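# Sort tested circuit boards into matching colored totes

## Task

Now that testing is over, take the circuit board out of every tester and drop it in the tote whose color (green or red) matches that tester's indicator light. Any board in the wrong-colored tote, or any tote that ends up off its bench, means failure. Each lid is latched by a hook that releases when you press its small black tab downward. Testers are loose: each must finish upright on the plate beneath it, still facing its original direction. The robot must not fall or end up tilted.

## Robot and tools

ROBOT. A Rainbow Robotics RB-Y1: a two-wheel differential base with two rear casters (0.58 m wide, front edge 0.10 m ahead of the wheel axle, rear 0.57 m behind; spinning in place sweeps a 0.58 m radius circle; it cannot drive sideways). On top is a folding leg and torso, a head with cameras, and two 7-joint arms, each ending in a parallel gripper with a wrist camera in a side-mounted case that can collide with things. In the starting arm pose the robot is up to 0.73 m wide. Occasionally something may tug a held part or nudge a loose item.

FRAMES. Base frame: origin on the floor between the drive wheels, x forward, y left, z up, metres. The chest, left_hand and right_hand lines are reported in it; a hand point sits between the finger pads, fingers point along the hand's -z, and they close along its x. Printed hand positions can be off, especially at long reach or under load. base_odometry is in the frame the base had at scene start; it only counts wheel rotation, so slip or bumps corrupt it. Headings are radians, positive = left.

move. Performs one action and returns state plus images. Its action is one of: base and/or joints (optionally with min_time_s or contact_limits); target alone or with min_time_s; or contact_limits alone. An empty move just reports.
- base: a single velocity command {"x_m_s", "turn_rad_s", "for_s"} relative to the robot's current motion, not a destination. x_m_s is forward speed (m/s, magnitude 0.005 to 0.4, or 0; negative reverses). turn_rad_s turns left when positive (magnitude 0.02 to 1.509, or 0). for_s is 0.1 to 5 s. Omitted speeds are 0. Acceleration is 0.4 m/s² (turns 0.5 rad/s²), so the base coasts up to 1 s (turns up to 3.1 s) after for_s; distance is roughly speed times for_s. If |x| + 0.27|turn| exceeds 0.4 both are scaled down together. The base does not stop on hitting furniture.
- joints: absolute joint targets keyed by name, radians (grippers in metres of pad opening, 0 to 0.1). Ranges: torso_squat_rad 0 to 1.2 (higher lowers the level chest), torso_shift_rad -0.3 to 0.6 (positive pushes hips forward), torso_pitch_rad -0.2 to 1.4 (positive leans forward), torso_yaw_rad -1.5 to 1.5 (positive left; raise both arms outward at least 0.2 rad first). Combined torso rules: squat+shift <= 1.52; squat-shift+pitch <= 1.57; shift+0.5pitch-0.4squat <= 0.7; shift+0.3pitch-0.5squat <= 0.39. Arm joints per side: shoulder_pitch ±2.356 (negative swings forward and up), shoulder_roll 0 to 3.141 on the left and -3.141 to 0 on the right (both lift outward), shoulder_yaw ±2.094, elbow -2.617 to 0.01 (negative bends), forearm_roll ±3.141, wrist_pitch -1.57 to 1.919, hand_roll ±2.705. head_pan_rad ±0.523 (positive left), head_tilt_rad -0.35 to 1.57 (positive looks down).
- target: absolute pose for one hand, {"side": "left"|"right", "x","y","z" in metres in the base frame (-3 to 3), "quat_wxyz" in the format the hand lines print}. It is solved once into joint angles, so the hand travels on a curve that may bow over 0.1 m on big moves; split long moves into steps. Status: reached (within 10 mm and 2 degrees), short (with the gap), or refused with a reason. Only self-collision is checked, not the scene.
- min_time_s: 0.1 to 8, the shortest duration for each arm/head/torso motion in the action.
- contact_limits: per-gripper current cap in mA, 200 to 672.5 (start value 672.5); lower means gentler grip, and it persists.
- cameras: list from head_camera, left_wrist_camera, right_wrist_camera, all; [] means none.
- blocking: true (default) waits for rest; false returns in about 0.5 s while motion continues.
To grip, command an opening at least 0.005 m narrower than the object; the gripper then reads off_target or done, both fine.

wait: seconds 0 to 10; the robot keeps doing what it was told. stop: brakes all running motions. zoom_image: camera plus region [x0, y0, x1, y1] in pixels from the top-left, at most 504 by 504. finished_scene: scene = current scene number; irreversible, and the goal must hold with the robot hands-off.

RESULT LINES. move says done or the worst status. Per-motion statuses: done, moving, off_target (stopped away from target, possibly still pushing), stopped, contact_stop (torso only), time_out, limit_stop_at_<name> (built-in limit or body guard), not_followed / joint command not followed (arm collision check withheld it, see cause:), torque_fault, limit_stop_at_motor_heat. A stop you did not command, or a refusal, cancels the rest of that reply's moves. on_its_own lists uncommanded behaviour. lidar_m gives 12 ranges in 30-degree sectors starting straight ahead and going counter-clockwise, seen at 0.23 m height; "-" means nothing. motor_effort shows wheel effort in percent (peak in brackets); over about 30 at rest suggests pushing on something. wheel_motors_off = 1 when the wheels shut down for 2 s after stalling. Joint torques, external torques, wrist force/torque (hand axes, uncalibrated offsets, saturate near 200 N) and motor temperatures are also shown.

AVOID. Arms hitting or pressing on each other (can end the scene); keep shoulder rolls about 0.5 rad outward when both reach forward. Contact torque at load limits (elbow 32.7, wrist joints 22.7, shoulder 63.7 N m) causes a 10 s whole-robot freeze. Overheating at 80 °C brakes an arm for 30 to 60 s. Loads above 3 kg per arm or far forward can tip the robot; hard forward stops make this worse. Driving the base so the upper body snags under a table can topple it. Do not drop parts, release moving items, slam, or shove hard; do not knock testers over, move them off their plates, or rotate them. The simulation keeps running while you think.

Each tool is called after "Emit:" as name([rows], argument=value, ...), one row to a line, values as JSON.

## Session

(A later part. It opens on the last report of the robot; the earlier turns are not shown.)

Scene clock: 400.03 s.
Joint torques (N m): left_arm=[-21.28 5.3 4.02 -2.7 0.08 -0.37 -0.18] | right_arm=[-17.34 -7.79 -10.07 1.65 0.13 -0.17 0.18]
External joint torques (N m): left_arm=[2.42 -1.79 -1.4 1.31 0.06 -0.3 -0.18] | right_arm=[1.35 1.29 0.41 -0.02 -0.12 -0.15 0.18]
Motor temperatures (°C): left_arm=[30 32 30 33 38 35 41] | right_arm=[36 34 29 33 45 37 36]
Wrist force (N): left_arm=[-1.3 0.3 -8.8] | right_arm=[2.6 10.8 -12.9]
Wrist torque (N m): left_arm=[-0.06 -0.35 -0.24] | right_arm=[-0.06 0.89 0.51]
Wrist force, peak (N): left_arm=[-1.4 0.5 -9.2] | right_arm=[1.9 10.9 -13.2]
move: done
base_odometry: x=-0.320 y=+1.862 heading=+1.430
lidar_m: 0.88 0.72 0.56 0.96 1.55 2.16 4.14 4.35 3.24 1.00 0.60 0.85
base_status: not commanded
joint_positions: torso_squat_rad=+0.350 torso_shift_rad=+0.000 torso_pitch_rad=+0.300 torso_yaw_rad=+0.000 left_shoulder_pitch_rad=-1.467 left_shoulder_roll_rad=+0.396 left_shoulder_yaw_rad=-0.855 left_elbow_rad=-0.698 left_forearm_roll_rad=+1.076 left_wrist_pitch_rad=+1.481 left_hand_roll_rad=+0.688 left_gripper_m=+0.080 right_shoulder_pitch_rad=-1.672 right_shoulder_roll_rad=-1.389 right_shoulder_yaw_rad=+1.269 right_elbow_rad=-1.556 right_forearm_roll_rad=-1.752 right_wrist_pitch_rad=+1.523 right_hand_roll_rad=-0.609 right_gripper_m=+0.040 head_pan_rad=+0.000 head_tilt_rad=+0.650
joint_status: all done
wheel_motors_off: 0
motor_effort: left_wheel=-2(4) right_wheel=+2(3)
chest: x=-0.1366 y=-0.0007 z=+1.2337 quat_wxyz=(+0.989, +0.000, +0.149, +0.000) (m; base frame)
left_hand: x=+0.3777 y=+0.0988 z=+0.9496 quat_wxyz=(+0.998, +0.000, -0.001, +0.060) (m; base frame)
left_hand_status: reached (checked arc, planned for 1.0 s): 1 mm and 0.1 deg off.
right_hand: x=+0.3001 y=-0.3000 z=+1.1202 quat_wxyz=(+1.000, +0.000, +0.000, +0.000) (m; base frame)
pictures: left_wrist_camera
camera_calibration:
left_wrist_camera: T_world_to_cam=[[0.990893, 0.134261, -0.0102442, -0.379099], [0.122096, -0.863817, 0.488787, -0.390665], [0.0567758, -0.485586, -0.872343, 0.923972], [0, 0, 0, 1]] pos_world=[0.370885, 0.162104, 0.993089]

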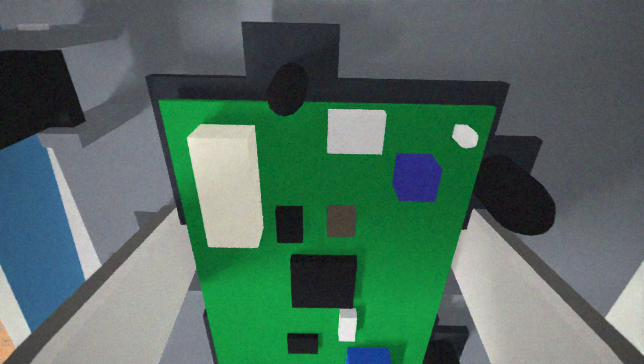

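Emit:
move(joints={"left_gripper_m": 0.055}, cameras=["left_wrist_camera"])

Scene clock: 422.17 s.
Joint torques (N m): left_arm=[-21.25 5.34 4.11 -2.81 0.55 0.37 -0.22] | right_arm=[-17.08 -7.86 -10.04 1.65 0.16 -0.14 0.21]
External joint torques (N m): left_arm=[2.45 -1.75 -1.32 1.2 0.53 0.44 -0.22] | right_arm=[1.61 1.22 0.44 -0.02 -0.09 -0.11 0.21]
Motor temperatures (°C): left_arm=[30 32 30 33 38 35 41] | right_arm=[36 34 29 33 45 37 36]
Wrist force (N): left_arm=[2.9 -0.1 -9.3] | right_arm=[2.0 10.7 -12.9]
Wrist torque (N m): left_arm=[-0.06 -0.37 -0.24] | right_arm=[-0.04 0.81 0.53]
Wrist force, peak (N): left_arm=[3.5 -0.1 -9.7] | right_arm=[2.4 11.0 -13.0]
move: off_target
base_odometry: x=-0.320 y=+1.862 heading=+1.430
lidar_m: 0.88 0.73 0.56 0.96 1.55 2.16 4.15 4.35 3.25 1.00 0.59 0.85
base_status: not commanded
joint_positions: torso_squat_rad=+0.350 torso_shift_rad=+0.000 torso_pitch_rad=+0.300 torso_yaw_rad=+0.000 left_shoulder_pitch_rad=-1.467 left_shoulder_roll_rad=+0.396 left_shoulder_yaw_rad=-0.855 left_elbow_rad=-0.698 left_forearm_roll_rad=+1.076 left_wrist_pitch_rad=+1.480 left_hand_roll_rad=+0.688 left_gripper_m=+0.075 right_shoulder_pitch_rad=-1.672 right_shoulder_roll_rad=-1.389 right_shoulder_yaw_rad=+1.269 right_elbow_rad=-1.556 right_forearm_roll_rad=-1.752 right_wrist_pitch_rad=+1.523 right_hand_roll_rad=-0.609 right_gripper_m=+0.040 head_pan_rad=+0.000 head_tilt_rad=+0.650
joint_status: left_gripper_m off_target (ended at +0.075, target +0.055)
wheel_motors_off: 0
motor_effort: left_wheel=-2(3) right_wheel=+3(3)
chest: x=-0.1366 y=-0.0007 z=+1.2337 quat_wxyz=(+0.989, +0.000, +0.149, +0.000) (m; base frame)
left_hand: x=+0.3777 y=+0.0988 z=+0.9496 quat_wxyz=(+0.998, +0.000, -0.001, +0.060) (m; base frame)
right_hand: x=+0.3001 y=-0.3000 z=+1.1202 quat_wxyz=(+1.000, +0.000, +0.000, +0.000) (m; base frame)
pictures: left_wrist_camera
camera_calibration:
left_wrist_camera: T_world_to_cam=[[0.990896, 0.134252, -0.010027, -0.379355], [0.121982, -0.863819, 0.488813, -0.390649], [0.0569628, -0.485586, -0.872331, 0.923878], [0, 0, 0, 1]] pos_world=[0.370927, 0.162101, 0.993078]

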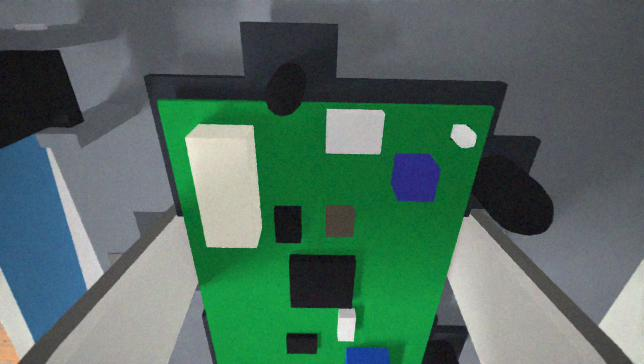

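Emit:
move(target={"side":"left","x":0.378,"y":0.0985,"z":1.0,"quat_wxyz":[0.9982,0,0,0.0595]}, min_time_s=1.5, cameras=["head_camera","left_wrist_camera"])

Emit:
move(target={"side":"left","x":0.36,"y":0.12,"z":1.09,"quat_wxyz":[0.9982,0,0,0.0595]}, min_time_s=1.5, cameras=["head_camera","left_wrist_camera"])

Scene clock: 431.30 s.
Joint torques (N m): left_arm=[-23.32 8.51 7.53 -4.21 0.43 0.18 0.38] | right_arm=[-17.17 -8.13 -10.03 1.67 0.11 -0.18 0.23]
External joint torques (N m): left_arm=[0.52 1.02 1.2 -0.3 0.4 0.24 0.38] | right_arm=[1.51 0.95 0.45 0 -0.14 -0.15 0.23]
Motor temperatures (°C): left_arm=[30 32 30 33 38 35 41] | right_arm=[36 34 29 33 45 36 36]
Wrist force (N): left_arm=[-0.9 0.4 -8.7] | right_arm=[2.4 10.6 -12.9]
Wrist torque (N m): left_arm=[-0.09 -0.29 -0.20] | right_arm=[-0.03 0.87 0.51]
Wrist force, peak (N): left_arm=[7.6 1.1 -28.6] | right_arm=[2.5 11.3 -13.0]
move: done
base_odometry: x=-0.320 y=+1.862 heading=+1.430
lidar_m: 0.87 0.72 0.56 0.97 1.56 2.16 4.14 4.35 3.25 1.00 0.59 0.85
base_status: not commanded
joint_positions: torso_squat_rad=+0.350 torso_shift_rad=+0.000 torso_pitch_rad=+0.300 torso_yaw_rad=+0.000 left_shoulder_pitch_rad=-1.514 left_shoulder_roll_rad=+0.465 left_shoulder_yaw_rad=-0.828 left_elbow_rad=-0.824 left_forearm_roll_rad=+1.109 left_wrist_pitch_rad=+1.605 left_hand_roll_rad=+0.745 left_gripper_m=+0.055 right_shoulder_pitch_rad=-1.672 right_shoulder_roll_rad=-1.389 right_shoulder_yaw_rad=+1.269 right_elbow_rad=-1.556 right_forearm_roll_rad=-1.752 right_wrist_pitch_rad=+1.523 right_hand_roll_rad=-0.609 right_gripper_m=+0.040 head_pan_rad=+0.000 head_tilt_rad=+0.650
joint_status: all done
wheel_motors_off: 0
on_its_own: left_gripper_m moved -0.020 to your old target +0.055
motor_effort: left_wheel=+0(4) right_wheel=+2(4)
chest: x=-0.1366 y=-0.0007 z=+1.2337 quat_wxyz=(+0.989, +0.000, +0.149, +0.000) (m; base frame)
left_hand: x=+0.3779 y=+0.0986 z=+0.9997 quat_wxyz=(+0.998, +0.001, +0.001, +0.059) (m; base frame)
left_hand_status: reached (checked arc, planned for 1.5 s): 0 mm and 0.2 deg off.
right_hand: x=+0.3001 y=-0.2999 z=+1.1202 quat_wxyz=(+1.000, +0.000, +0.000, +0.000) (m; base frame)
pictures: head_camera, left_wrist_camera
camera_calibration:
head_camera: T_world_to_cam=[[0.0310047, -0.998753, 0.0391402, -0.056254], [-0.789092, -0.0484938, -0.612358, 0.882829], [0.613492, -0.0118992, -0.789611, 1.09351], [0, 0, 0, 1]] pos_world=[0.0275188, -0.00036019, 1.40625]
left_wrist_camera: T_world_to_cam=[[0.990933, 0.133552, -0.0146575, -0.374351], [0.123723, -0.864544, 0.487089, -0.414222], [0.0523797, -0.484487, -0.873229, 0.969975], [0, 0, 0, 1]] pos_world=[0.371399, 0.161822, 1.04329]

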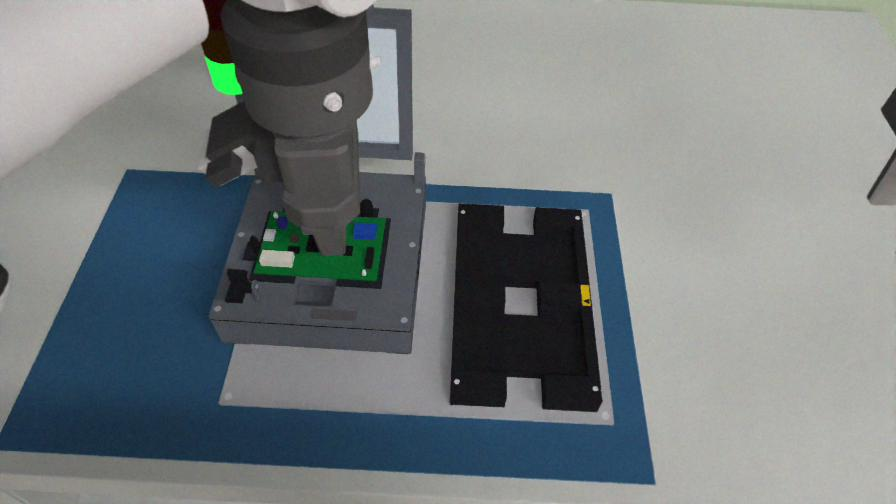

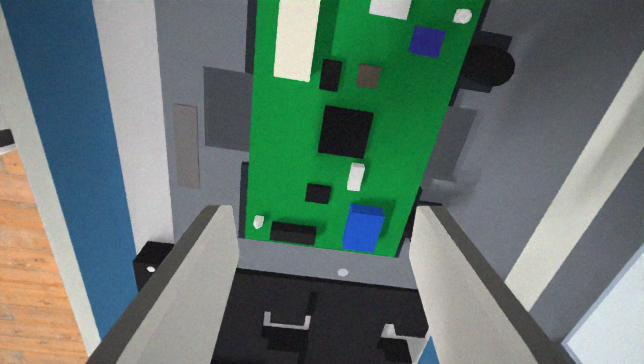

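Scene clock: 433.13 s.
Joint torques (N m): left_arm=[-22.19 8.55 8.65 -3.57 0.37 0.13 0.25] | right_arm=[-17.17 -8.12 -9.93 1.58 0.08 -0.12 0.27]
External joint torques (N m): left_arm=[0.91 0.53 0.67 -0.23 0.35 0.19 0.25] | right_arm=[1.52 0.97 0.55 -0.09 -0.17 -0.1 0.27]
Motor temperatures (°C): left_arm=[30 32 30 33 38 35 41] | right_arm=[36 34 29 33 45 36 36]
Wrist force (N): left_arm=[-0.9 0.2 -8.6] | right_arm=[2.1 10.7 -12.7]
Wrist torque (N m): left_arm=[-0.08 -0.32 -0.23] | right_arm=[-0.04 0.84 0.52]
Wrist force, peak (N): left_arm=[-1.1 0.0 -9.3] | right_arm=[2.5 10.9 -13.1]
move: done
base_odometry: x=-0.320 y=+1.862 heading=+1.430
lidar_m: 0.88 0.72 0.56 0.97 1.56 2.15 4.14 4.35 3.25 1.00 0.59 0.84
base_status: not commanded
joint_positions: torso_squat_rad=+0.350 torso_shift_rad=+0.000 torso_pitch_rad=+0.300 torso_yaw_rad=+0.000 left_shoulder_pitch_rad=-1.554 left_shoulder_roll_rad=+0.641 left_shoulder_yaw_rad=-0.749 left_elbow_rad=-1.122 left_forearm_roll_rad=+1.204 left_wrist_pitch_rad=+1.829 left_hand_roll_rad=+0.866 left_gripper_m=+0.055 right_shoulder_pitch_rad=-1.672 right_shoulder_roll_rad=-1.389 right_shoulder_yaw_rad=+1.269 right_elbow_rad=-1.556 right_forearm_roll_rad=-1.752 right_wrist_pitch_rad=+1.523 right_hand_roll_rad=-0.609 right_gripper_m=+0.040 head_pan_rad=+0.000 head_tilt_rad=+0.650
joint_status: all done
wheel_motors_off: 0
motor_effort: left_wheel=-2(3) right_wheel=+1(4)
chest: x=-0.1366 y=-0.0007 z=+1.2337 quat_wxyz=(+0.989, +0.000, +0.149, +0.000) (m; base frame)
left_hand: x=+0.3600 y=+0.1200 z=+1.0899 quat_wxyz=(+0.998, +0.000, +0.001, +0.059) (m; base frame)
left_hand_status: reached (checked arc, planned for 1.5 s): 0 mm and 0.1 deg off.
right_hand: x=+0.3001 y=-0.2999 z=+1.1202 quat_wxyz=(+1.000, +0.000, +0.000, +0.000) (m; base frame)
pictures: head_camera, left_wrist_camera
camera_calibration:
head_camera: T_world_to_cam=[[0.0310046, -0.998753, 0.0391404, -0.0562542], [-0.789091, -0.0484939, -0.612359, 0.882831], [0.613494, -0.0118993, -0.78961, 1.09351], [0, 0, 0, 1]] pos_world=[0.0275195, -0.000360043, 1.40625]
left_wrist_camera: T_world_to_cam=[[0.990924, 0.133752, -0.0134362, -0.359429], [0.123256, -0.86415, 0.487907, -0.438202], [0.0536474, -0.485135, -0.872792, 1.05918], [0, 0, 0, 1]] pos_world=[0.353355, 0.183248, 1.13342]

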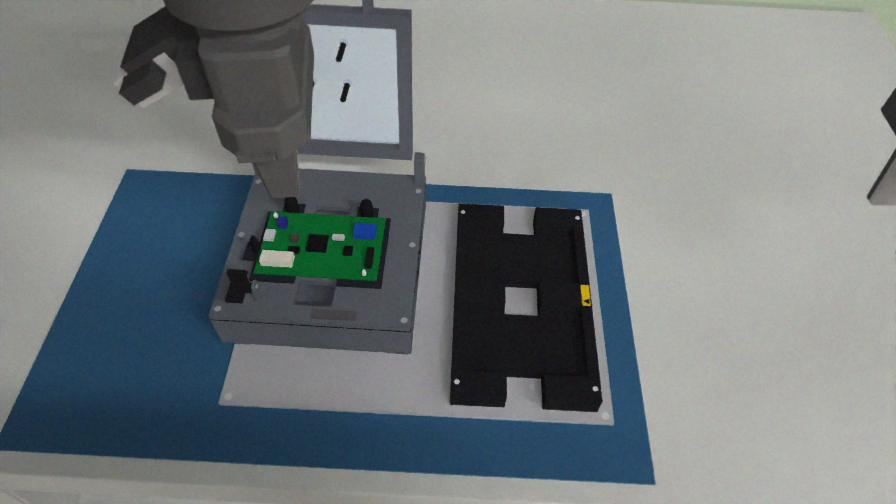

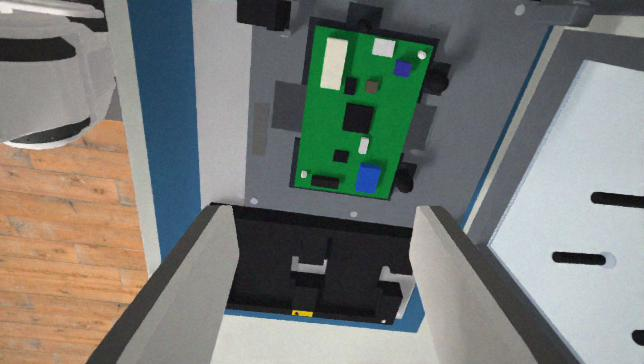

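Emit:
move(joints={"left_gripper_m": 0.092}, cameras=[])

Emit:
move(target={"side":"left","x":0.3825,"y":0.1155,"z":0.985,"quat_wxyz":[1,0,0,-0.0075]}, min_time_s=1.5, cameras=["left_wrist_camera","head_camera"])

Scene clock: 462.60 s.
Joint torques (N m): left_arm=[-22.36 8.69 8.61 -3.54 0.41 0.11 0.37] | right_arm=[-17.21 -8.13 -10.05 1.78 0.09 -0.12 0.17]
External joint torques (N m): left_arm=[0.74 0.67 0.63 -0.2 0.38 0.17 0.37] | right_arm=[1.48 0.95 0.43 0.11 -0.17 -0.09 0.17]
Motor temperatures (°C): left_arm=[30 32 30 33 38 35 41] | right_arm=[36 34 29 33 45 36 36]
Wrist force (N): left_arm=[-1.1 0.2 -8.4] | right_arm=[2.3 10.8 -12.8]
Wrist torque (N m): left_arm=[-0.07 -0.36 -0.22] | right_arm=[-0.05 0.86 0.52]
Wrist force, peak (N): left_arm=[-1.1 0.3 -9.0] | right_arm=[2.0 10.8 -13.3]
move: done
base_odometry: x=-0.320 y=+1.862 heading=+1.430
lidar_m: 0.87 0.72 0.57 0.96 1.55 2.16 4.14 4.35 3.24 1.00 0.59 0.85
base_status: not commanded
joint_positions: torso_squat_rad=+0.350 torso_shift_rad=+0.000 torso_pitch_rad=+0.300 torso_yaw_rad=+0.000 left_shoulder_pitch_rad=-1.554 left_shoulder_roll_rad=+0.641 left_shoulder_yaw_rad=-0.749 left_elbow_rad=-1.122 left_forearm_roll_rad=+1.204 left_wrist_pitch_rad=+1.829 left_hand_roll_rad=+0.866 left_gripper_m=+0.092 right_shoulder_pitch_rad=-1.672 right_shoulder_roll_rad=-1.389 right_shoulder_yaw_rad=+1.269 right_elbow_rad=-1.556 right_forearm_roll_rad=-1.752 right_wrist_pitch_rad=+1.523 right_hand_roll_rad=-0.609 right_gripper_m=+0.040 head_pan_rad=+0.000 head_tilt_rad=+0.650
joint_status: all done
wheel_motors_off: 0
motor_effort: left_wheel=-3(4) right_wheel=+3(3)
chest: x=-0.1366 y=-0.0007 z=+1.2337 quat_wxyz=(+0.989, +0.000, +0.149, +0.000) (m; base frame)
left_hand: x=+0.3600 y=+0.1200 z=+1.0899 quat_wxyz=(+0.998, +0.000, +0.001, +0.059) (m; base frame)
right_hand: x=+0.3001 y=-0.2999 z=+1.1202 quat_wxyz=(+1.000, +0.000, +0.000, +0.000) (m; base frame)
pictures: none
No camera images: "cameras" was empty.

Scene clock: 464.43 s.
Joint torques (N m): left_arm=[-22.13 6.05 5.23 -2.83 0.12 -0.3 -0.03] | right_arm=[-16.91 -8.16 -10.16 1.62 0.15 -0.13 0.24]
External joint torques (N m): left_arm=[1.71 -1.65 -0.94 1.08 0.1 -0.22 -0.03] | right_arm=[1.78 0.92 0.32 -0.05 -0.1 -0.1 0.24]
Motor temperatures (°C): left_arm=[30 32 30 33 38 35 41] | right_arm=[36 34 29 33 45 36 36]
Wrist force (N): left_arm=[-1.3 0.3 -8.9] | right_arm=[2.5 10.5 -12.8]
Wrist torque (N m): left_arm=[-0.06 -0.34 -0.21] | right_arm=[-0.02 0.89 0.51]
Wrist force, peak (N): left_arm=[-1.1 0.4 -9.4] | right_arm=[2.1 11.1 -13.0]
move: done
base_odometry: x=-0.320 y=+1.862 heading=+1.430
lidar_m: 0.88 0.73 0.57 0.97 1.55 2.16 4.15 4.35 3.25 0.99 0.60 0.85
base_status: not commanded
joint_positions: torso_squat_rad=+0.350 torso_shift_rad=+0.000 torso_pitch_rad=+0.300 torso_yaw_rad=+0.000 left_shoulder_pitch_rad=-1.487 left_shoulder_roll_rad=+0.480 left_shoulder_yaw_rad=-0.831 left_elbow_rad=-0.796 left_forearm_roll_rad=+1.105 left_wrist_pitch_rad=+1.565 left_hand_roll_rad=+0.565 left_gripper_m=+0.092 right_shoulder_pitch_rad=-1.672 right_shoulder_roll_rad=-1.389 right_shoulder_yaw_rad=+1.269 right_elbow_rad=-1.556 right_forearm_roll_rad=-1.752 right_wrist_pitch_rad=+1.523 right_hand_roll_rad=-0.609 right_gripper_m=+0.040 head_pan_rad=+0.000 head_tilt_rad=+0.650
joint_status: all done
wheel_motors_off: 0
motor_effort: left_wheel=-2(3) right_wheel=+0(4)
chest: x=-0.1366 y=-0.0007 z=+1.2337 quat_wxyz=(+0.989, +0.000, +0.149, +0.000) (m; base frame)
left_hand: x=+0.3825 y=+0.1156 z=+0.9852 quat_wxyz=(+1.000, +0.000, -0.001, -0.007) (m; base frame)
left_hand_status: reached (checked arc, planned for 1.5 s): 0 mm and 0.1 deg off.
right_hand: x=+0.3001 y=-0.2999 z=+1.1202 quat_wxyz=(+1.000, +0.000, +0.000, +0.000) (m; base frame)
pictures: head_camera, left_wrist_camera
camera_calibration:
head_camera: T_world_to_cam=[[0.0310046, -0.998753, 0.0391402, -0.056254], [-0.78909, -0.0484939, -0.612361, 0.882833], [0.613495, -0.0118991, -0.789609, 1.0935], [0, 0, 0, 1]] pos_world=[0.0275187, -0.00036009, 1.40626]
left_wrist_camera: T_world_to_cam=[[0.999941, 0.000708843, -0.0108401, -0.373212], [0.00591798, -0.872344, 0.488857, -0.348829], [-0.00910981, -0.488892, -0.872297, 0.988429], [0, 0, 0, 1]] pos_world=[0.384259, 0.179201, 1.02868]

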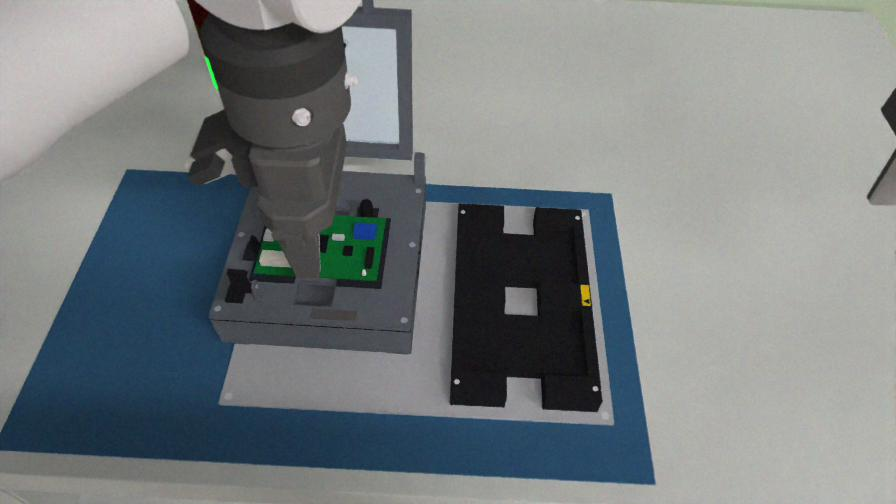

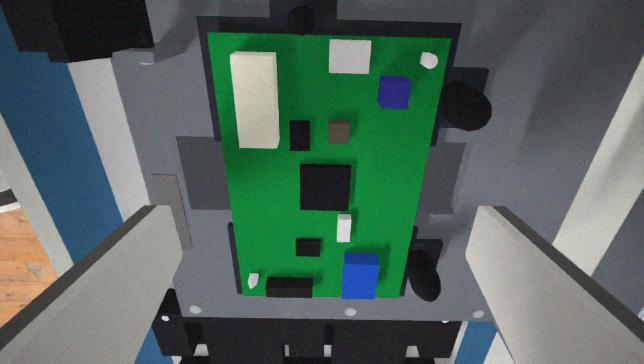

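Emit:
move(target={"side":"left","x":0.3845,"y":0.1185,"z":0.95,"quat_wxyz":[1,0,0,-0.0075]}, min_time_s=1, cameras=["left_wrist_camera"])

Emit:
move(target={"side":"left","x":0.3845,"y":0.1185,"z":0.936,"quat_wxyz":[1,0,0,-0.0075]}, min_time_s=1, cameras=["left_wrist_camera","head_camera"])

Scene clock: 482.17 s.
Joint torques (N m): left_arm=[-21.67 5.87 4.1 -2.61 0.07 -0.38 -0.14] | right_arm=[-17.01 -7.85 -10.18 1.7 0.11 -0.15 0.22]
External joint torques (N m): left_arm=[2.15 -1.63 -1.19 1.33 0.06 -0.29 -0.14] | right_arm=[1.67 1.23 0.3 0.03 -0.14 -0.12 0.22]
Motor temperatures (°C): left_arm=[30 32 30 33 38 35 41] | right_arm=[36 34 29 33 45 36 36]
Wrist force (N): left_arm=[-1.1 0.3 -9.2] | right_arm=[2.3 10.7 -12.8]
Wrist torque (N m): left_arm=[-0.04 -0.35 -0.22] | right_arm=[-0.05 0.85 0.50]
Wrist force, peak (N): left_arm=[-1.1 0.2 -9.4] | right_arm=[2.1 11.1 -12.9]
move: done
base_odometry: x=-0.320 y=+1.862 heading=+1.430
lidar_m: 0.88 0.72 0.56 0.97 1.55 2.16 4.14 4.36 3.25 1.00 0.59 0.86
base_status: not commanded
joint_positions: torso_squat_rad=+0.350 torso_shift_rad=+0.000 torso_pitch_rad=+0.300 torso_yaw_rad=+0.000 left_shoulder_pitch_rad=-1.464 left_shoulder_roll_rad=+0.425 left_shoulder_yaw_rad=-0.846 left_elbow_rad=-0.673 left_forearm_roll_rad=+1.085 left_wrist_pitch_rad=+1.473 left_hand_roll_rad=+0.503 left_gripper_m=+0.092 right_shoulder_pitch_rad=-1.672 right_shoulder_roll_rad=-1.389 right_shoulder_yaw_rad=+1.269 right_elbow_rad=-1.556 right_forearm_roll_rad=-1.752 right_wrist_pitch_rad=+1.523 right_hand_roll_rad=-0.609 right_gripper_m=+0.040 head_pan_rad=+0.000 head_tilt_rad=+0.650
joint_status: all done
wheel_motors_off: 0
motor_effort: left_wheel=-2(4) right_wheel=+3(4)
chest: x=-0.1366 y=-0.0007 z=+1.2337 quat_wxyz=(+0.989, +0.000, +0.149, +0.000) (m; base frame)
left_hand: x=+0.3843 y=+0.1187 z=+0.9503 quat_wxyz=(+1.000, +0.000, -0.002, -0.007) (m; base frame)
left_hand_status: reached (checked arc, planned for 1.0 s): 0 mm and 0.2 deg off.
right_hand: x=+0.3001 y=-0.2999 z=+1.1202 quat_wxyz=(+1.000, +0.000, +0.000, +0.000) (m; base frame)
pictures: left_wrist_camera
camera_calibration:
left_wrist_camera: T_world_to_cam=[[0.999961, 0.000776162, -0.00875824, -0.377354], [0.00495831, -0.872383, 0.488798, -0.328614], [-0.00726115, -0.488822, -0.872353, 0.958869], [0, 0, 0, 1]] pos_world=[0.385932, 0.182332, 0.993793]

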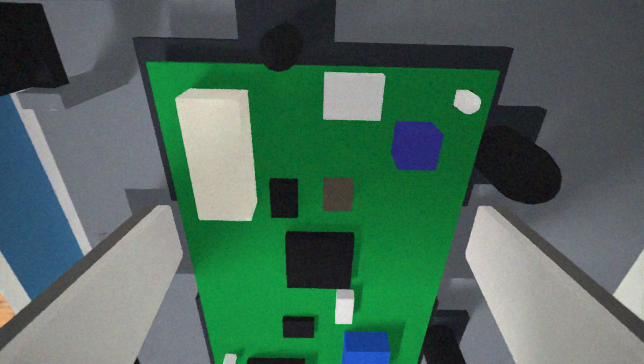

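Scene clock: 483.50 s.
Joint torques (N m): left_arm=[-22.06 6.19 3.15 -2.56 -0.02 -0.24 -0.11] | right_arm=[-17.02 -8.05 -10.25 1.71 0 -0.13 0.17]
External joint torques (N m): left_arm=[1.79 -1.21 -1.53 1.34 -0.04 -0.15 -0.11] | right_arm=[1.67 1.03 0.23 0.04 -0.26 -0.1 0.17]
Motor temperatures (°C): left_arm=[30 32 30 33 38 35 41] | right_arm=[36 34 29 33 45 36 36]
Wrist force (N): left_arm=[-1.0 0.2 -8.7] | right_arm=[2.1 10.6 -13.0]
Wrist torque (N m): left_arm=[-0.04 -0.31 -0.20] | right_arm=[-0.03 0.85 0.50]
Wrist force, peak (N): left_arm=[-1.4 -6.9 -6.1] | right_arm=[2.5 10.7 -13.1]
move: done
base_odometry: x=-0.320 y=+1.862 heading=+1.430
lidar_m: 0.87 0.72 0.56 0.97 1.56 2.16 4.14 4.35 3.25 1.00 0.58 0.85
base_status: not commanded
joint_positions: torso_squat_rad=+0.350 torso_shift_rad=+0.000 torso_pitch_rad=+0.300 torso_yaw_rad=+0.000 left_shoulder_pitch_rad=-1.467 left_shoulder_roll_rad=+0.387 left_shoulder_yaw_rad=-0.851 left_elbow_rad=-0.588 left_forearm_roll_rad=+1.080 left_wrist_pitch_rad=+1.430 left_hand_roll_rad=+0.464 left_gripper_m=+0.092 right_shoulder_pitch_rad=-1.672 right_shoulder_roll_rad=-1.389 right_shoulder_yaw_rad=+1.269 right_elbow_rad=-1.556 right_forearm_roll_rad=-1.752 right_wrist_pitch_rad=+1.523 right_hand_roll_rad=-0.609 right_gripper_m=+0.040 head_pan_rad=+0.000 head_tilt_rad=+0.650
joint_status: all done
wheel_motors_off: 0
motor_effort: left_wheel=-3(3) right_wheel=+2(3)
chest: x=-0.1366 y=-0.0008 z=+1.2337 quat_wxyz=(+0.989, +0.000, +0.149, +0.000) (m; base frame)
left_hand: x=+0.3845 y=+0.1184 z=+0.9362 quat_wxyz=(+1.000, +0.000, -0.001, -0.007) (m; base frame)
left_hand_status: reached (checked arc, planned for 1.0 s): 0 mm and 0.1 deg off.
right_hand: x=+0.3001 y=-0.3000 z=+1.1202 quat_wxyz=(+1.000, +0.000, +0.000, +0.000) (m; base frame)
pictures: head_camera, left_wrist_camera
camera_calibration:
head_camera: T_world_to_cam=[[0.0309399, -0.998757, 0.0390859, -0.0562447], [-0.789085, -0.0484095, -0.612374, 0.882845], [0.613505, -0.0118953, -0.789602, 1.0935], [0, 0, 0, 1]] pos_world=[0.0275126, -0.00042917, 1.40626]
left_wrist_camera: T_world_to_cam=[[0.999938, 0.000515043, -0.0111407, -0.375472], [0.00589579, -0.872348, 0.48885, -0.322385], [-0.00946678, -0.488886, -0.872297, 0.947222], [0, 0, 0, 1]] pos_world=[0.386316, 0.182045, 0.979674]

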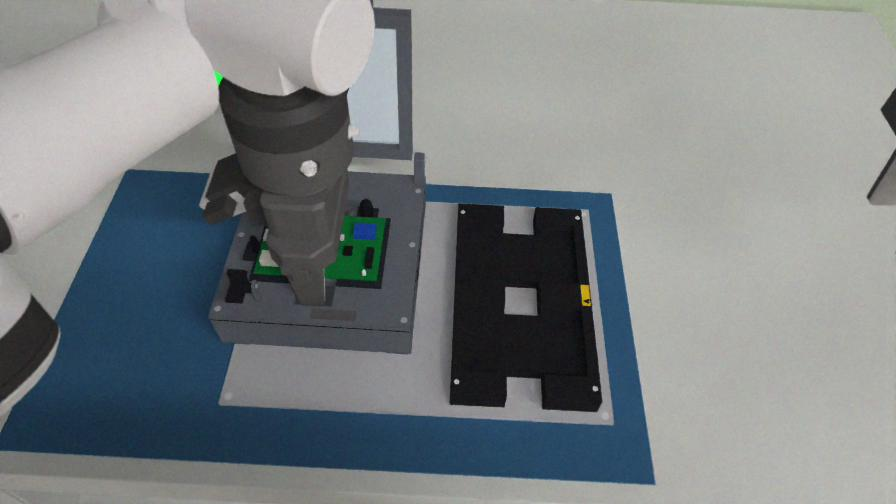

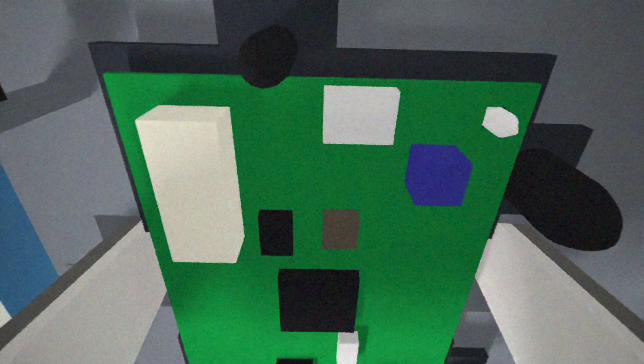

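Emit:
move(target={"side":"left","x":0.3845,"y":0.1175,"z":0.931,"quat_wxyz":[1,0,0,-0.0075]}, min_time_s=0.7, cameras=[])

Emit:
move(joints={"left_gripper_m": 0.055}, cameras=["left_wrist_camera"])

Emit:
move(target={"side":"left","x":0.3845,"y":0.1175,"z":0.98,"quat_wxyz":[1,0,0,-0.0075]}, min_time_s=1.5, cameras=["head_camera","left_wrist_camera"])

Scene clock: 490.63 s.
Joint torques (N m): left_arm=[-23.07 5.56 3.12 -2.63 0.01 -0.38 -0.14] | right_arm=[-16.93 -8.48 -9.95 1.63 0.16 -0.12 0.23]
External joint torques (N m): left_arm=[0.78 -1.78 -1.32 1.25 -0.01 -0.3 -0.14] | right_arm=[1.76 0.6 0.53 -0.04 -0.1 -0.1 0.23]
Motor temperatures (°C): left_arm=[30 32 30 33 38 35 41] | right_arm=[36 34 29 32 45 36 36]
Wrist force (N): left_arm=[-1.1 0.5 -8.9] | right_arm=[2.4 10.6 -12.8]
Wrist torque (N m): left_arm=[-0.07 -0.31 -0.21] | right_arm=[-0.02 0.86 0.51]
Wrist force, peak (N): left_arm=[-1.2 0.3 -9.3] | right_arm=[2.3 11.0 -13.0]
move: done
base_odometry: x=-0.320 y=+1.862 heading=+1.430
lidar_m: 0.88 0.72 0.56 0.97 1.56 2.15 4.14 4.36 3.25 1.00 0.59 0.85
base_status: not commanded
joint_positions: torso_squat_rad=+0.350 torso_shift_rad=+0.000 torso_pitch_rad=+0.300 torso_yaw_rad=+0.000 left_shoulder_pitch_rad=-1.468 left_shoulder_roll_rad=+0.372 left_shoulder_yaw_rad=-0.852 left_elbow_rad=-0.558 left_forearm_roll_rad=+1.078 left_wrist_pitch_rad=+1.415 left_hand_roll_rad=+0.452 left_gripper_m=+0.092 right_shoulder_pitch_rad=-1.672 right_shoulder_roll_rad=-1.389 right_shoulder_yaw_rad=+1.269 right_elbow_rad=-1.556 right_forearm_roll_rad=-1.752 right_wrist_pitch_rad=+1.523 right_hand_roll_rad=-0.609 right_gripper_m=+0.040 head_pan_rad=+0.000 head_tilt_rad=+0.650
joint_status: all done
wheel_motors_off: 0
motor_effort: left_wheel=-2(3) right_wheel=+2(3)
chest: x=-0.1366 y=-0.0008 z=+1.2337 quat_wxyz=(+0.989, +0.000, +0.149, +0.000) (m; base frame)
left_hand: x=+0.3844 y=+0.1177 z=+0.9312 quat_wxyz=(+1.000, +0.000, -0.001, -0.007) (m; base frame)
left_hand_status: reached (checked arc, planned for 0.7 s): 0 mm and 0.1 deg off.
right_hand: x=+0.3001 y=-0.3000 z=+1.1202 quat_wxyz=(+1.000, +0.000, +0.000, +0.000) (m; base frame)
pictures: none
No camera images: "cameras" was empty.

Scene clock: 491.53 s.
Joint torques (N m): left_arm=[-24.42 7.42 3.76 -2.71 -0.54 -2.12 0.08] | right_arm=[-16.91 -8.1 -9.86 1.73 0.07 -0.07 0.17]
External joint torques (N m): left_arm=[-0.57 0.09 -0.68 1.17 -0.56 -2.04 0.08] | right_arm=[1.78 0.98 0.62 0.06 -0.19 -0.05 0.17]
Motor temperatures (°C): left_arm=[30 32 30 33 38 35 41] | right_arm=[36 34 29 32 45 36 36]
Wrist force (N): left_arm=[-10.2 0.6 -8.5] | right_arm=[2.3 10.9 -12.9]
Wrist torque (N m): left_arm=[-0.01 -0.29 -0.48] | right_arm=[-0.06 0.87 0.52]
Wrist force, peak (N): left_arm=[-14.7 1.4 -7.0] | right_arm=[2.3 11.0 -13.2]
move: off_target
base_odometry: x=-0.320 y=+1.862 heading=+1.430
lidar_m: 0.88 0.72 0.56 0.97 1.55 2.17 4.14 4.35 3.26 1.00 0.59 0.85
base_status: not commanded
joint_positions: torso_squat_rad=+0.350 torso_shift_rad=+0.000 torso_pitch_rad=+0.300 torso_yaw_rad=+0.000 left_shoulder_pitch_rad=-1.468 left_shoulder_roll_rad=+0.372 left_shoulder_yaw_rad=-0.852 left_elbow_rad=-0.557 left_forearm_roll_rad=+1.078 left_wrist_pitch_rad=+1.415 left_hand_roll_rad=+0.452 left_gripper_m=+0.071 right_shoulder_pitch_rad=-1.672 right_shoulder_roll_rad=-1.389 right_shoulder_yaw_rad=+1.269 right_elbow_rad=-1.556 right_forearm_roll_rad=-1.752 right_wrist_pitch_rad=+1.523 right_hand_roll_rad=-0.609 right_gripper_m=+0.040 head_pan_rad=+0.000 head_tilt_rad=+0.650
joint_status: left_gripper_m off_target (ended at +0.071, target +0.055)
wheel_motors_off: 0
motor_effort: left_wheel=-1(3) right_wheel=+1(4)
chest: x=-0.1367 y=-0.0008 z=+1.2337 quat_wxyz=(+0.989, +0.000, +0.149, +0.000) (m; base frame)
left_hand: x=+0.3840 y=+0.1176 z=+0.9311 quat_wxyz=(+1.000, +0.000, +0.000, -0.007) (m; base frame)
right_hand: x=+0.3000 y=-0.3000 z=+1.1203 quat_wxyz=(+1.000, +0.000, +0.000, +0.000) (m; base frame)
pictures: left_wrist_camera
camera_calibration:
left_wrist_camera: T_world_to_cam=[[0.999929, 0.000509091, -0.0118738, -0.374301], [0.00624556, -0.872514, 0.488549, -0.320385], [-0.0101113, -0.488589, -0.872455, 0.94269], [0, 0, 0, 1]] pos_world=[0.385808, 0.181239, 0.974535]

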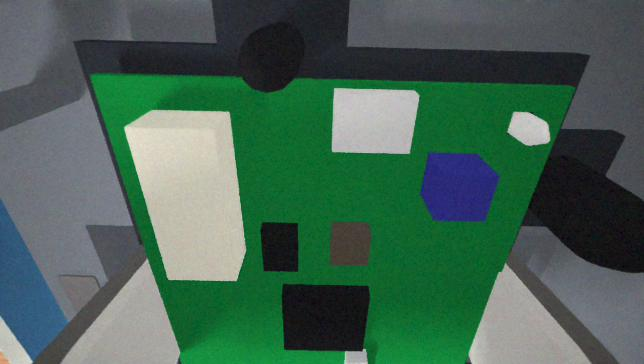

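Scene clock: 493.37 s.
Joint torques (N m): left_arm=[-23.69 8.81 6.84 -4.25 0.34 0.23 0.4] | right_arm=[-17.13 -8.29 -10.14 1.61 -0.01 -0.18 0.2]
External joint torques (N m): left_arm=[0.28 1.09 1.09 -0.36 0.31 0.29 0.4] | right_arm=[1.55 0.79 0.34 -0.06 -0.26 -0.15 0.2]
Motor temperatures (°C): left_arm=[30 32 30 33 38 35 41] | right_arm=[36 34 29 32 45 36 36]
Wrist force (N): left_arm=[-0.9 0.4 -9.4] | right_arm=[2.0 10.4 -12.8]
Wrist torque (N m): left_arm=[-0.08 -0.32 -0.20] | right_arm=[-0.01 0.83 0.51]
Wrist force, peak (N): left_arm=[-2.6 -6.7 -18.4] | right_arm=[2.4 11.0 -12.9]
move: done
base_odometry: x=-0.320 y=+1.862 heading=+1.430
lidar_m: 0.88 0.73 0.56 0.97 1.56 2.16 4.14 4.35 3.25 1.00 0.60 0.85
base_status: not commanded
joint_positions: torso_squat_rad=+0.350 torso_shift_rad=+0.000 torso_pitch_rad=+0.300 torso_yaw_rad=+0.000 left_shoulder_pitch_rad=-1.497 left_shoulder_roll_rad=+0.459 left_shoulder_yaw_rad=-0.833 left_elbow_rad=-0.733 left_forearm_roll_rad=+1.104 left_wrist_pitch_rad=+1.551 left_hand_roll_rad=+0.530 left_gripper_m=+0.071 right_shoulder_pitch_rad=-1.672 right_shoulder_roll_rad=-1.389 right_shoulder_yaw_rad=+1.269 right_elbow_rad=-1.556 right_forearm_roll_rad=-1.752 right_wrist_pitch_rad=+1.523 right_hand_roll_rad=-0.609 right_gripper_m=+0.040 head_pan_rad=+0.000 head_tilt_rad=+0.650
joint_status: all done
wheel_motors_off: 0
motor_effort: left_wheel=-1(3) right_wheel=+3(4)
chest: x=-0.1366 y=-0.0007 z=+1.2337 quat_wxyz=(+0.989, +0.000, +0.149, +0.000) (m; base frame)
left_hand: x=+0.3843 y=+0.1177 z=+0.9797 quat_wxyz=(+1.000, +0.001, +0.003, -0.008) (m; base frame)
left_hand_status: reached (checked arc, planned for 1.5 s): 0 mm and 0.4 deg off.
right_hand: x=+0.3001 y=-0.3000 z=+1.1202 quat_wxyz=(+1.000, +0.000, +0.000, +0.000) (m; base frame)
pictures: head_camera, left_wrist_camera
camera_calibration:
head_camera: T_world_to_cam=[[0.0309481, -0.998755, 0.0391191, -0.0562548], [-0.789101, -0.0484361, -0.612351, 0.882813], [0.613484, -0.0119178, -0.789617, 1.09351], [0, 0, 0, 1]] pos_world=[0.0275162, -0.000392354, 1.40625]
left_wrist_camera: T_world_to_cam=[[0.999813, -0.000520744, -0.019328, -0.366599], [0.00894645, -0.873729, 0.48633, -0.342809], [-0.0171407, -0.486412, -0.873561, 0.98865], [0, 0, 0, 1]] pos_world=[0.386543, 0.181178, 1.02328]

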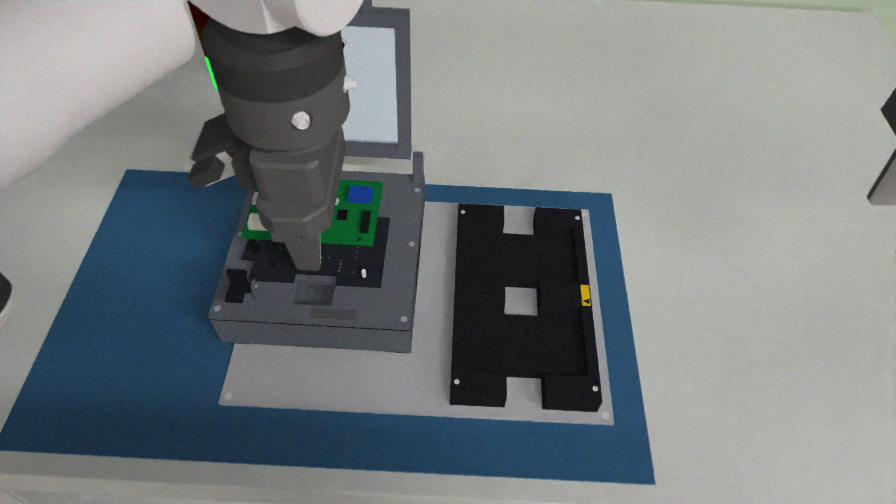

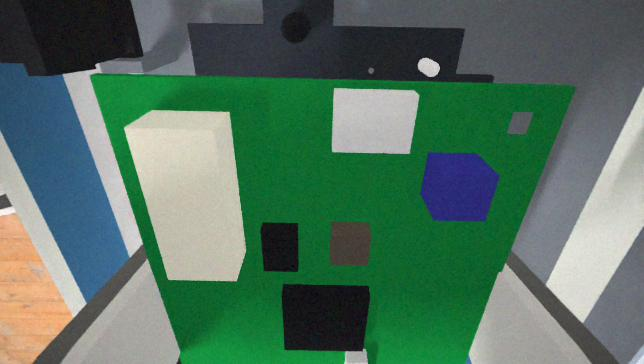

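Emit:
move(target={"side":"left","x":0.38,"y":0.13,"z":1.1,"quat_wxyz":[1,0,0,-0.0075]}, min_time_s=1.5, cameras=[])

Emit:
move(target={"side":"left","x":0.3,"y":0.18,"z":1.12,"quat_wxyz":[1,0,0,-0.0075]}, min_time_s=1, cameras=[])

Emit:
move(base={"x_m_s":-0.3,"for_s":1.8}, cameras=["head_camera","left_wrist_camera"])

Emit:
move(base={"turn_rad_s":-0.8,"for_s":3.2}, joints={"head_tilt_rad":0.4}, cameras=["head_camera"])

Scene clock: 515.33 s.
Joint torques (N m): left_arm=[-23.06 9.01 7.93 -3.75 0.37 0.16 0.43] | right_arm=[-17.36 -8.07 -9.88 1.56 0.09 -0.15 0.16]
External joint torques (N m): left_arm=[0.83 0.64 0.81 -0.33 0.35 0.23 0.43] | right_arm=[1.33 1.02 0.6 -0.11 -0.16 -0.12 0.16]
Motor temperatures (°C): left_arm=[30 32 30 33 38 35 41] | right_arm=[36 34 29 32 45 36 36]
Wrist force (N): left_arm=[-1.1 0.0 -9.2] | right_arm=[2.3 10.7 -12.9]
Wrist torque (N m): left_arm=[-0.06 -0.33 -0.19] | right_arm=[-0.04 0.86 0.52]
Wrist force, peak (N): left_arm=[-1.1 0.2 -9.7] | right_arm=[2.3 11.0 -13.1]
move: done
base_odometry: x=-0.320 y=+1.862 heading=+1.430
lidar_m: 0.87 0.72 0.56 0.96 1.56 2.15 4.14 4.34 3.25 1.00 0.59 0.86
base_status: not commanded
joint_positions: torso_squat_rad=+0.350 torso_shift_rad=+0.000 torso_pitch_rad=+0.300 torso_yaw_rad=+0.000 left_shoulder_pitch_rad=-1.624 left_shoulder_roll_rad=+0.616 left_shoulder_yaw_rad=-0.756 left_elbow_rad=-0.948 left_forearm_roll_rad=+1.193 left_wrist_pitch_rad=+1.812 left_hand_roll_rad=+0.619 left_gripper_m=+0.071 right_shoulder_pitch_rad=-1.672 right_shoulder_roll_rad=-1.389 right_shoulder_yaw_rad=+1.269 right_elbow_rad=-1.556 right_forearm_roll_rad=-1.752 right_wrist_pitch_rad=+1.523 right_hand_roll_rad=-0.609 right_gripper_m=+0.040 head_pan_rad=+0.000 head_tilt_rad=+0.650
joint_status: all done
wheel_motors_off: 0
motor_effort: left_wheel=+0(3) right_wheel=+3(4)
chest: x=-0.1366 y=-0.0007 z=+1.2337 quat_wxyz=(+0.989, +0.000, +0.149, +0.000) (m; base frame)
left_hand: x=+0.3800 y=+0.1300 z=+1.0998 quat_wxyz=(+1.000, +0.000, +0.001, -0.008) (m; base frame)
left_hand_status: reached (checked arc, planned for 1.5 s): 0 mm and 0.1 deg off.
right_hand: x=+0.3001 y=-0.2999 z=+1.1202 quat_wxyz=(+1.000, +0.000, +0.000, +0.000) (m; base frame)
pictures: none
No camera images: "cameras" was empty.

Scene clock: 516.83 s.
Joint torques (N m): left_arm=[-18.22 8.42 8.54 -1.45 0.06 -0.08 0.03] | right_arm=[-17.09 -8.32 -9.99 1.67 0.14 -0.21 0.21]
External joint torques (N m): left_arm=[1.47 -0.18 -1.31 -0.13 0.03 -0.02 0.03] | right_arm=[1.59 0.77 0.49 0 -0.12 -0.18 0.21]
Motor temperatures (°C): left_arm=[30 32 30 33 38 35 41] | right_arm=[36 34 29 32 45 36 36]
Wrist force (N): left_arm=[-1.1 0.1 -8.9] | right_arm=[2.3 10.9 -12.6]
Wrist torque (N m): left_arm=[-0.05 -0.34 -0.23] | right_arm=[-0.08 0.84 0.52]
Wrist force, peak (N): left_arm=[-2.2 0.6 -9.6] | right_arm=[2.4 10.8 -13.2]
move: done
base_odometry: x=-0.320 y=+1.862 heading=+1.430
lidar_m: 0.87 0.73 0.56 0.96 1.56 2.15 4.14 4.35 3.25 0.99 0.59 0.86
base_status: not commanded
joint_positions: torso_squat_rad=+0.350 torso_shift_rad=+0.000 torso_pitch_rad=+0.300 torso_yaw_rad=+0.000 left_shoulder_pitch_rad=-1.462 left_shoulder_roll_rad=+0.988 left_shoulder_yaw_rad=-0.777 left_elbow_rad=-1.591 left_forearm_roll_rad=+1.453 left_wrist_pitch_rad=+1.841 left_hand_roll_rad=+0.907 left_gripper_m=+0.071 right_shoulder_pitch_rad=-1.672 right_shoulder_roll_rad=-1.389 right_shoulder_yaw_rad=+1.269 right_elbow_rad=-1.556 right_forearm_roll_rad=-1.752 right_wrist_pitch_rad=+1.523 right_hand_roll_rad=-0.609 right_gripper_m=+0.040 head_pan_rad=+0.000 head_tilt_rad=+0.650
joint_status: all done
wheel_motors_off: 0
motor_effort: left_wheel=-2(3) right_wheel=+1(4)
chest: x=-0.1366 y=-0.0007 z=+1.2337 quat_wxyz=(+0.989, +0.000, +0.149, +0.000) (m; base frame)
left_hand: x=+0.3000 y=+0.1800 z=+1.1202 quat_wxyz=(+1.000, +0.000, +0.000, -0.007) (m; base frame)
left_hand_status: reached (checked arc, planned for 1.0 s): 0 mm and 0.0 deg off.
right_hand: x=+0.3001 y=-0.2999 z=+1.1202 quat_wxyz=(+1.000, +0.000, +0.000, +0.000) (m; base frame)
pictures: none
No camera images: "cameras" was empty.

Scene clock: 519.73 s.
Joint torques (N m): left_arm=[-18.62 8.36 9.4 -1.29 0.15 0.02 0.02] | right_arm=[-17.14 -8.01 -10.06 1.79 0.04 -0.08 0.32]
External joint torques (N m): left_arm=[1.07 -0.25 -0.45 0.03 0.12 0.08 0.02] | right_arm=[1.55 1.07 0.42 0.12 -0.21 -0.06 0.32]
Motor temperatures (°C): left_arm=[30 32 30 33 38 35 41] | right_arm=[36 34 29 32 45 36 36]
Wrist force (N): left_arm=[-1.0 0.2 -9.3] | right_arm=[2.3 10.8 -13.0]
Wrist torque (N m): left_arm=[-0.07 -0.33 -0.21] | right_arm=[-0.06 0.86 0.51]
Wrist force, peak (N): left_arm=[-1.4 0.3 -9.4] | right_arm=[2.9 10.8 -13.0]
move: done
base_odometry: x=-0.395 y=+1.327 heading=+1.430
lidar_m: 1.42 0.92 1.11 1.50 1.56 2.17 3.60 4.18 3.25 2.81 1.17 0.92
base_status: done (sent for 1.8 of 1.8 s)
joint_positions: torso_squat_rad=+0.350 torso_shift_rad=+0.000 torso_pitch_rad=+0.300 torso_yaw_rad=+0.000 left_shoulder_pitch_rad=-1.462 left_shoulder_roll_rad=+0.988 left_shoulder_yaw_rad=-0.777 left_elbow_rad=-1.591 left_forearm_roll_rad=+1.453 left_wrist_pitch_rad=+1.841 left_hand_roll_rad=+0.907 left_gripper_m=+0.071 right_shoulder_pitch_rad=-1.672 right_shoulder_roll_rad=-1.389 right_shoulder_yaw_rad=+1.269 right_elbow_rad=-1.556 right_forearm_roll_rad=-1.752 right_wrist_pitch_rad=+1.523 right_hand_roll_rad=-0.609 right_gripper_m=+0.040 head_pan_rad=+0.000 head_tilt_rad=+0.650
joint_status: not commanded
wheel_motors_off: 0
motor_effort: left_wheel=-1(21) right_wheel=+6(26)
chest: x=-0.1367 y=-0.0007 z=+1.2337 quat_wxyz=(+0.989, +0.000, +0.149, +0.000) (m; base frame)
left_hand: x=+0.3000 y=+0.1800 z=+1.1202 quat_wxyz=(+1.000, +0.000, +0.000, -0.008) (m; base frame)
right_hand: x=+0.3000 y=-0.2999 z=+1.1203 quat_wxyz=(+1.000, +0.000, +0.000, +0.000) (m; base frame)
pictures: head_camera, left_wrist_camera
camera_calibration:
head_camera: T_world_to_cam=[[0.0310108, -0.998753, 0.039125, -0.0562398], [-0.789001, -0.0484911, -0.612475, 0.882936], [0.613608, -0.0118763, -0.789521, 1.09346], [0, 0, 0, 1]] pos_world=[0.0274246, -0.00036879, 1.40629]
left_wrist_camera: T_world_to_cam=[[0.999921, 0.000409444, -0.0125883, -0.287259], [0.00650773, -0.872513, 0.488548, -0.357915], [-0.0107834, -0.488591, -0.872446, 1.13752], [0, 0, 0, 1]] pos_world=[0.301831, 0.243616, 1.16367]

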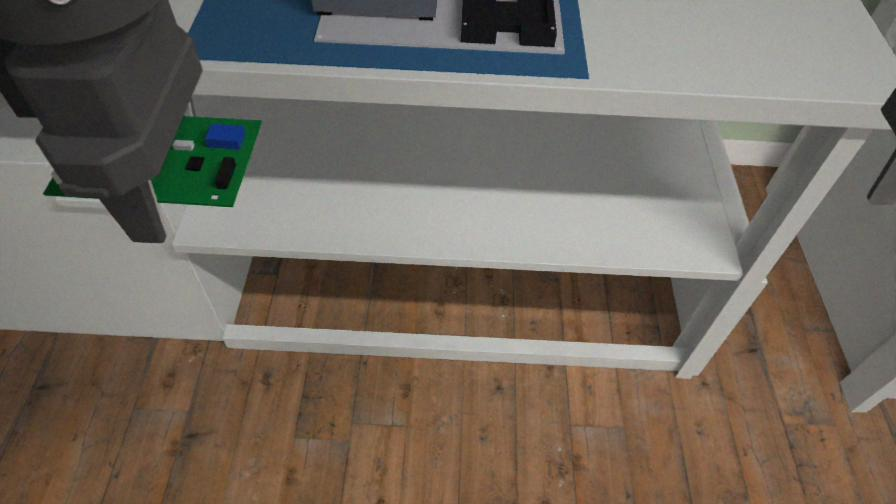

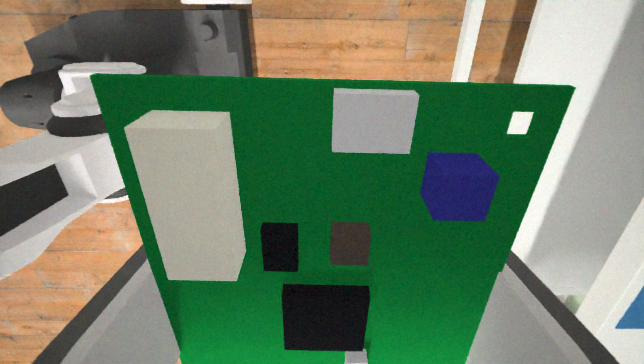

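Scene clock: 524.83 s.
Joint torques (N m): left_arm=[-18.53 8.31 9.37 -1.4 0.23 -0.06 0.01] | right_arm=[-16.9 -8.13 -10.12 1.66 0.13 -0.16 0.19]
External joint torques (N m): left_arm=[1.16 -0.3 -0.47 -0.09 0.2 0 0.01] | right_arm=[1.79 0.95 0.36 -0.01 -0.12 -0.14 0.19]
Motor temperatures (°C): left_arm=[30 32 30 33 38 35 41] | right_arm=[36 34 29 32 45 36 36]
Wrist force (N): left_arm=[-1.2 0.1 -9.3] | right_arm=[2.3 10.4 -12.7]
Wrist torque (N m): left_arm=[-0.05 -0.34 -0.22] | right_arm=[-0.02 0.86 0.51]
Wrist force, peak (N): left_arm=[-1.0 0.7 -9.5] | right_arm=[2.7 11.0 -13.3]
move: done
base_odometry: x=-0.395 y=+1.327 heading=-1.130
lidar_m: 4.07 3.16 2.80 1.16 0.92 1.41 0.92 1.23 1.53 1.62 2.34 3.60
base_status: done (sent for 3.2 of 3.2 s)
joint_positions: torso_squat_rad=+0.350 torso_shift_rad=+0.000 torso_pitch_rad=+0.300 torso_yaw_rad=+0.000 left_shoulder_pitch_rad=-1.462 left_shoulder_roll_rad=+0.988 left_shoulder_yaw_rad=-0.777 left_elbow_rad=-1.591 left_forearm_roll_rad=+1.453 left_wrist_pitch_rad=+1.841 left_hand_roll_rad=+0.907 left_gripper_m=+0.071 right_shoulder_pitch_rad=-1.672 right_shoulder_roll_rad=-1.389 right_shoulder_yaw_rad=+1.269 right_elbow_rad=-1.556 right_forearm_roll_rad=-1.752 right_wrist_pitch_rad=+1.523 right_hand_roll_rad=-0.609 right_gripper_m=+0.040 head_pan_rad=+0.000 head_tilt_rad=+0.400
joint_status: all done
wheel_motors_off: 0
motor_effort: left_wheel=+4(29) right_wheel=+1(24)
chest: x=-0.1367 y=-0.0007 z=+1.2337 quat_wxyz=(+0.989, +0.000, +0.149, +0.000) (m; base frame)
left_hand: x=+0.3000 y=+0.1800 z=+1.1202 quat_wxyz=(+1.000, +0.000, +0.000, -0.008) (m; base frame)
right_hand: x=+0.3000 y=-0.2999 z=+1.1203 quat_wxyz=(+1.000, +0.000, +0.000, +0.000) (m; base frame)
pictures: head_camera
camera_calibration:
head_camera: T_world_to_cam=[[0.0201355, -0.998758, 0.0455646, -0.0660003], [-0.61302, -0.0483352, -0.788588, 1.14269], [0.789811, -0.0120534, -0.613232, 0.853365], [0, 0, 0, 1]] pos_world=[0.0278262, -0.000400134, 1.42743]

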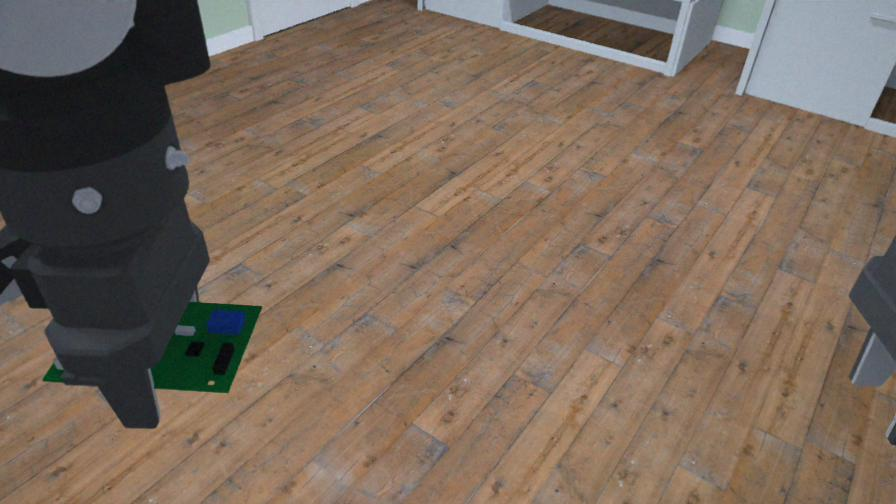

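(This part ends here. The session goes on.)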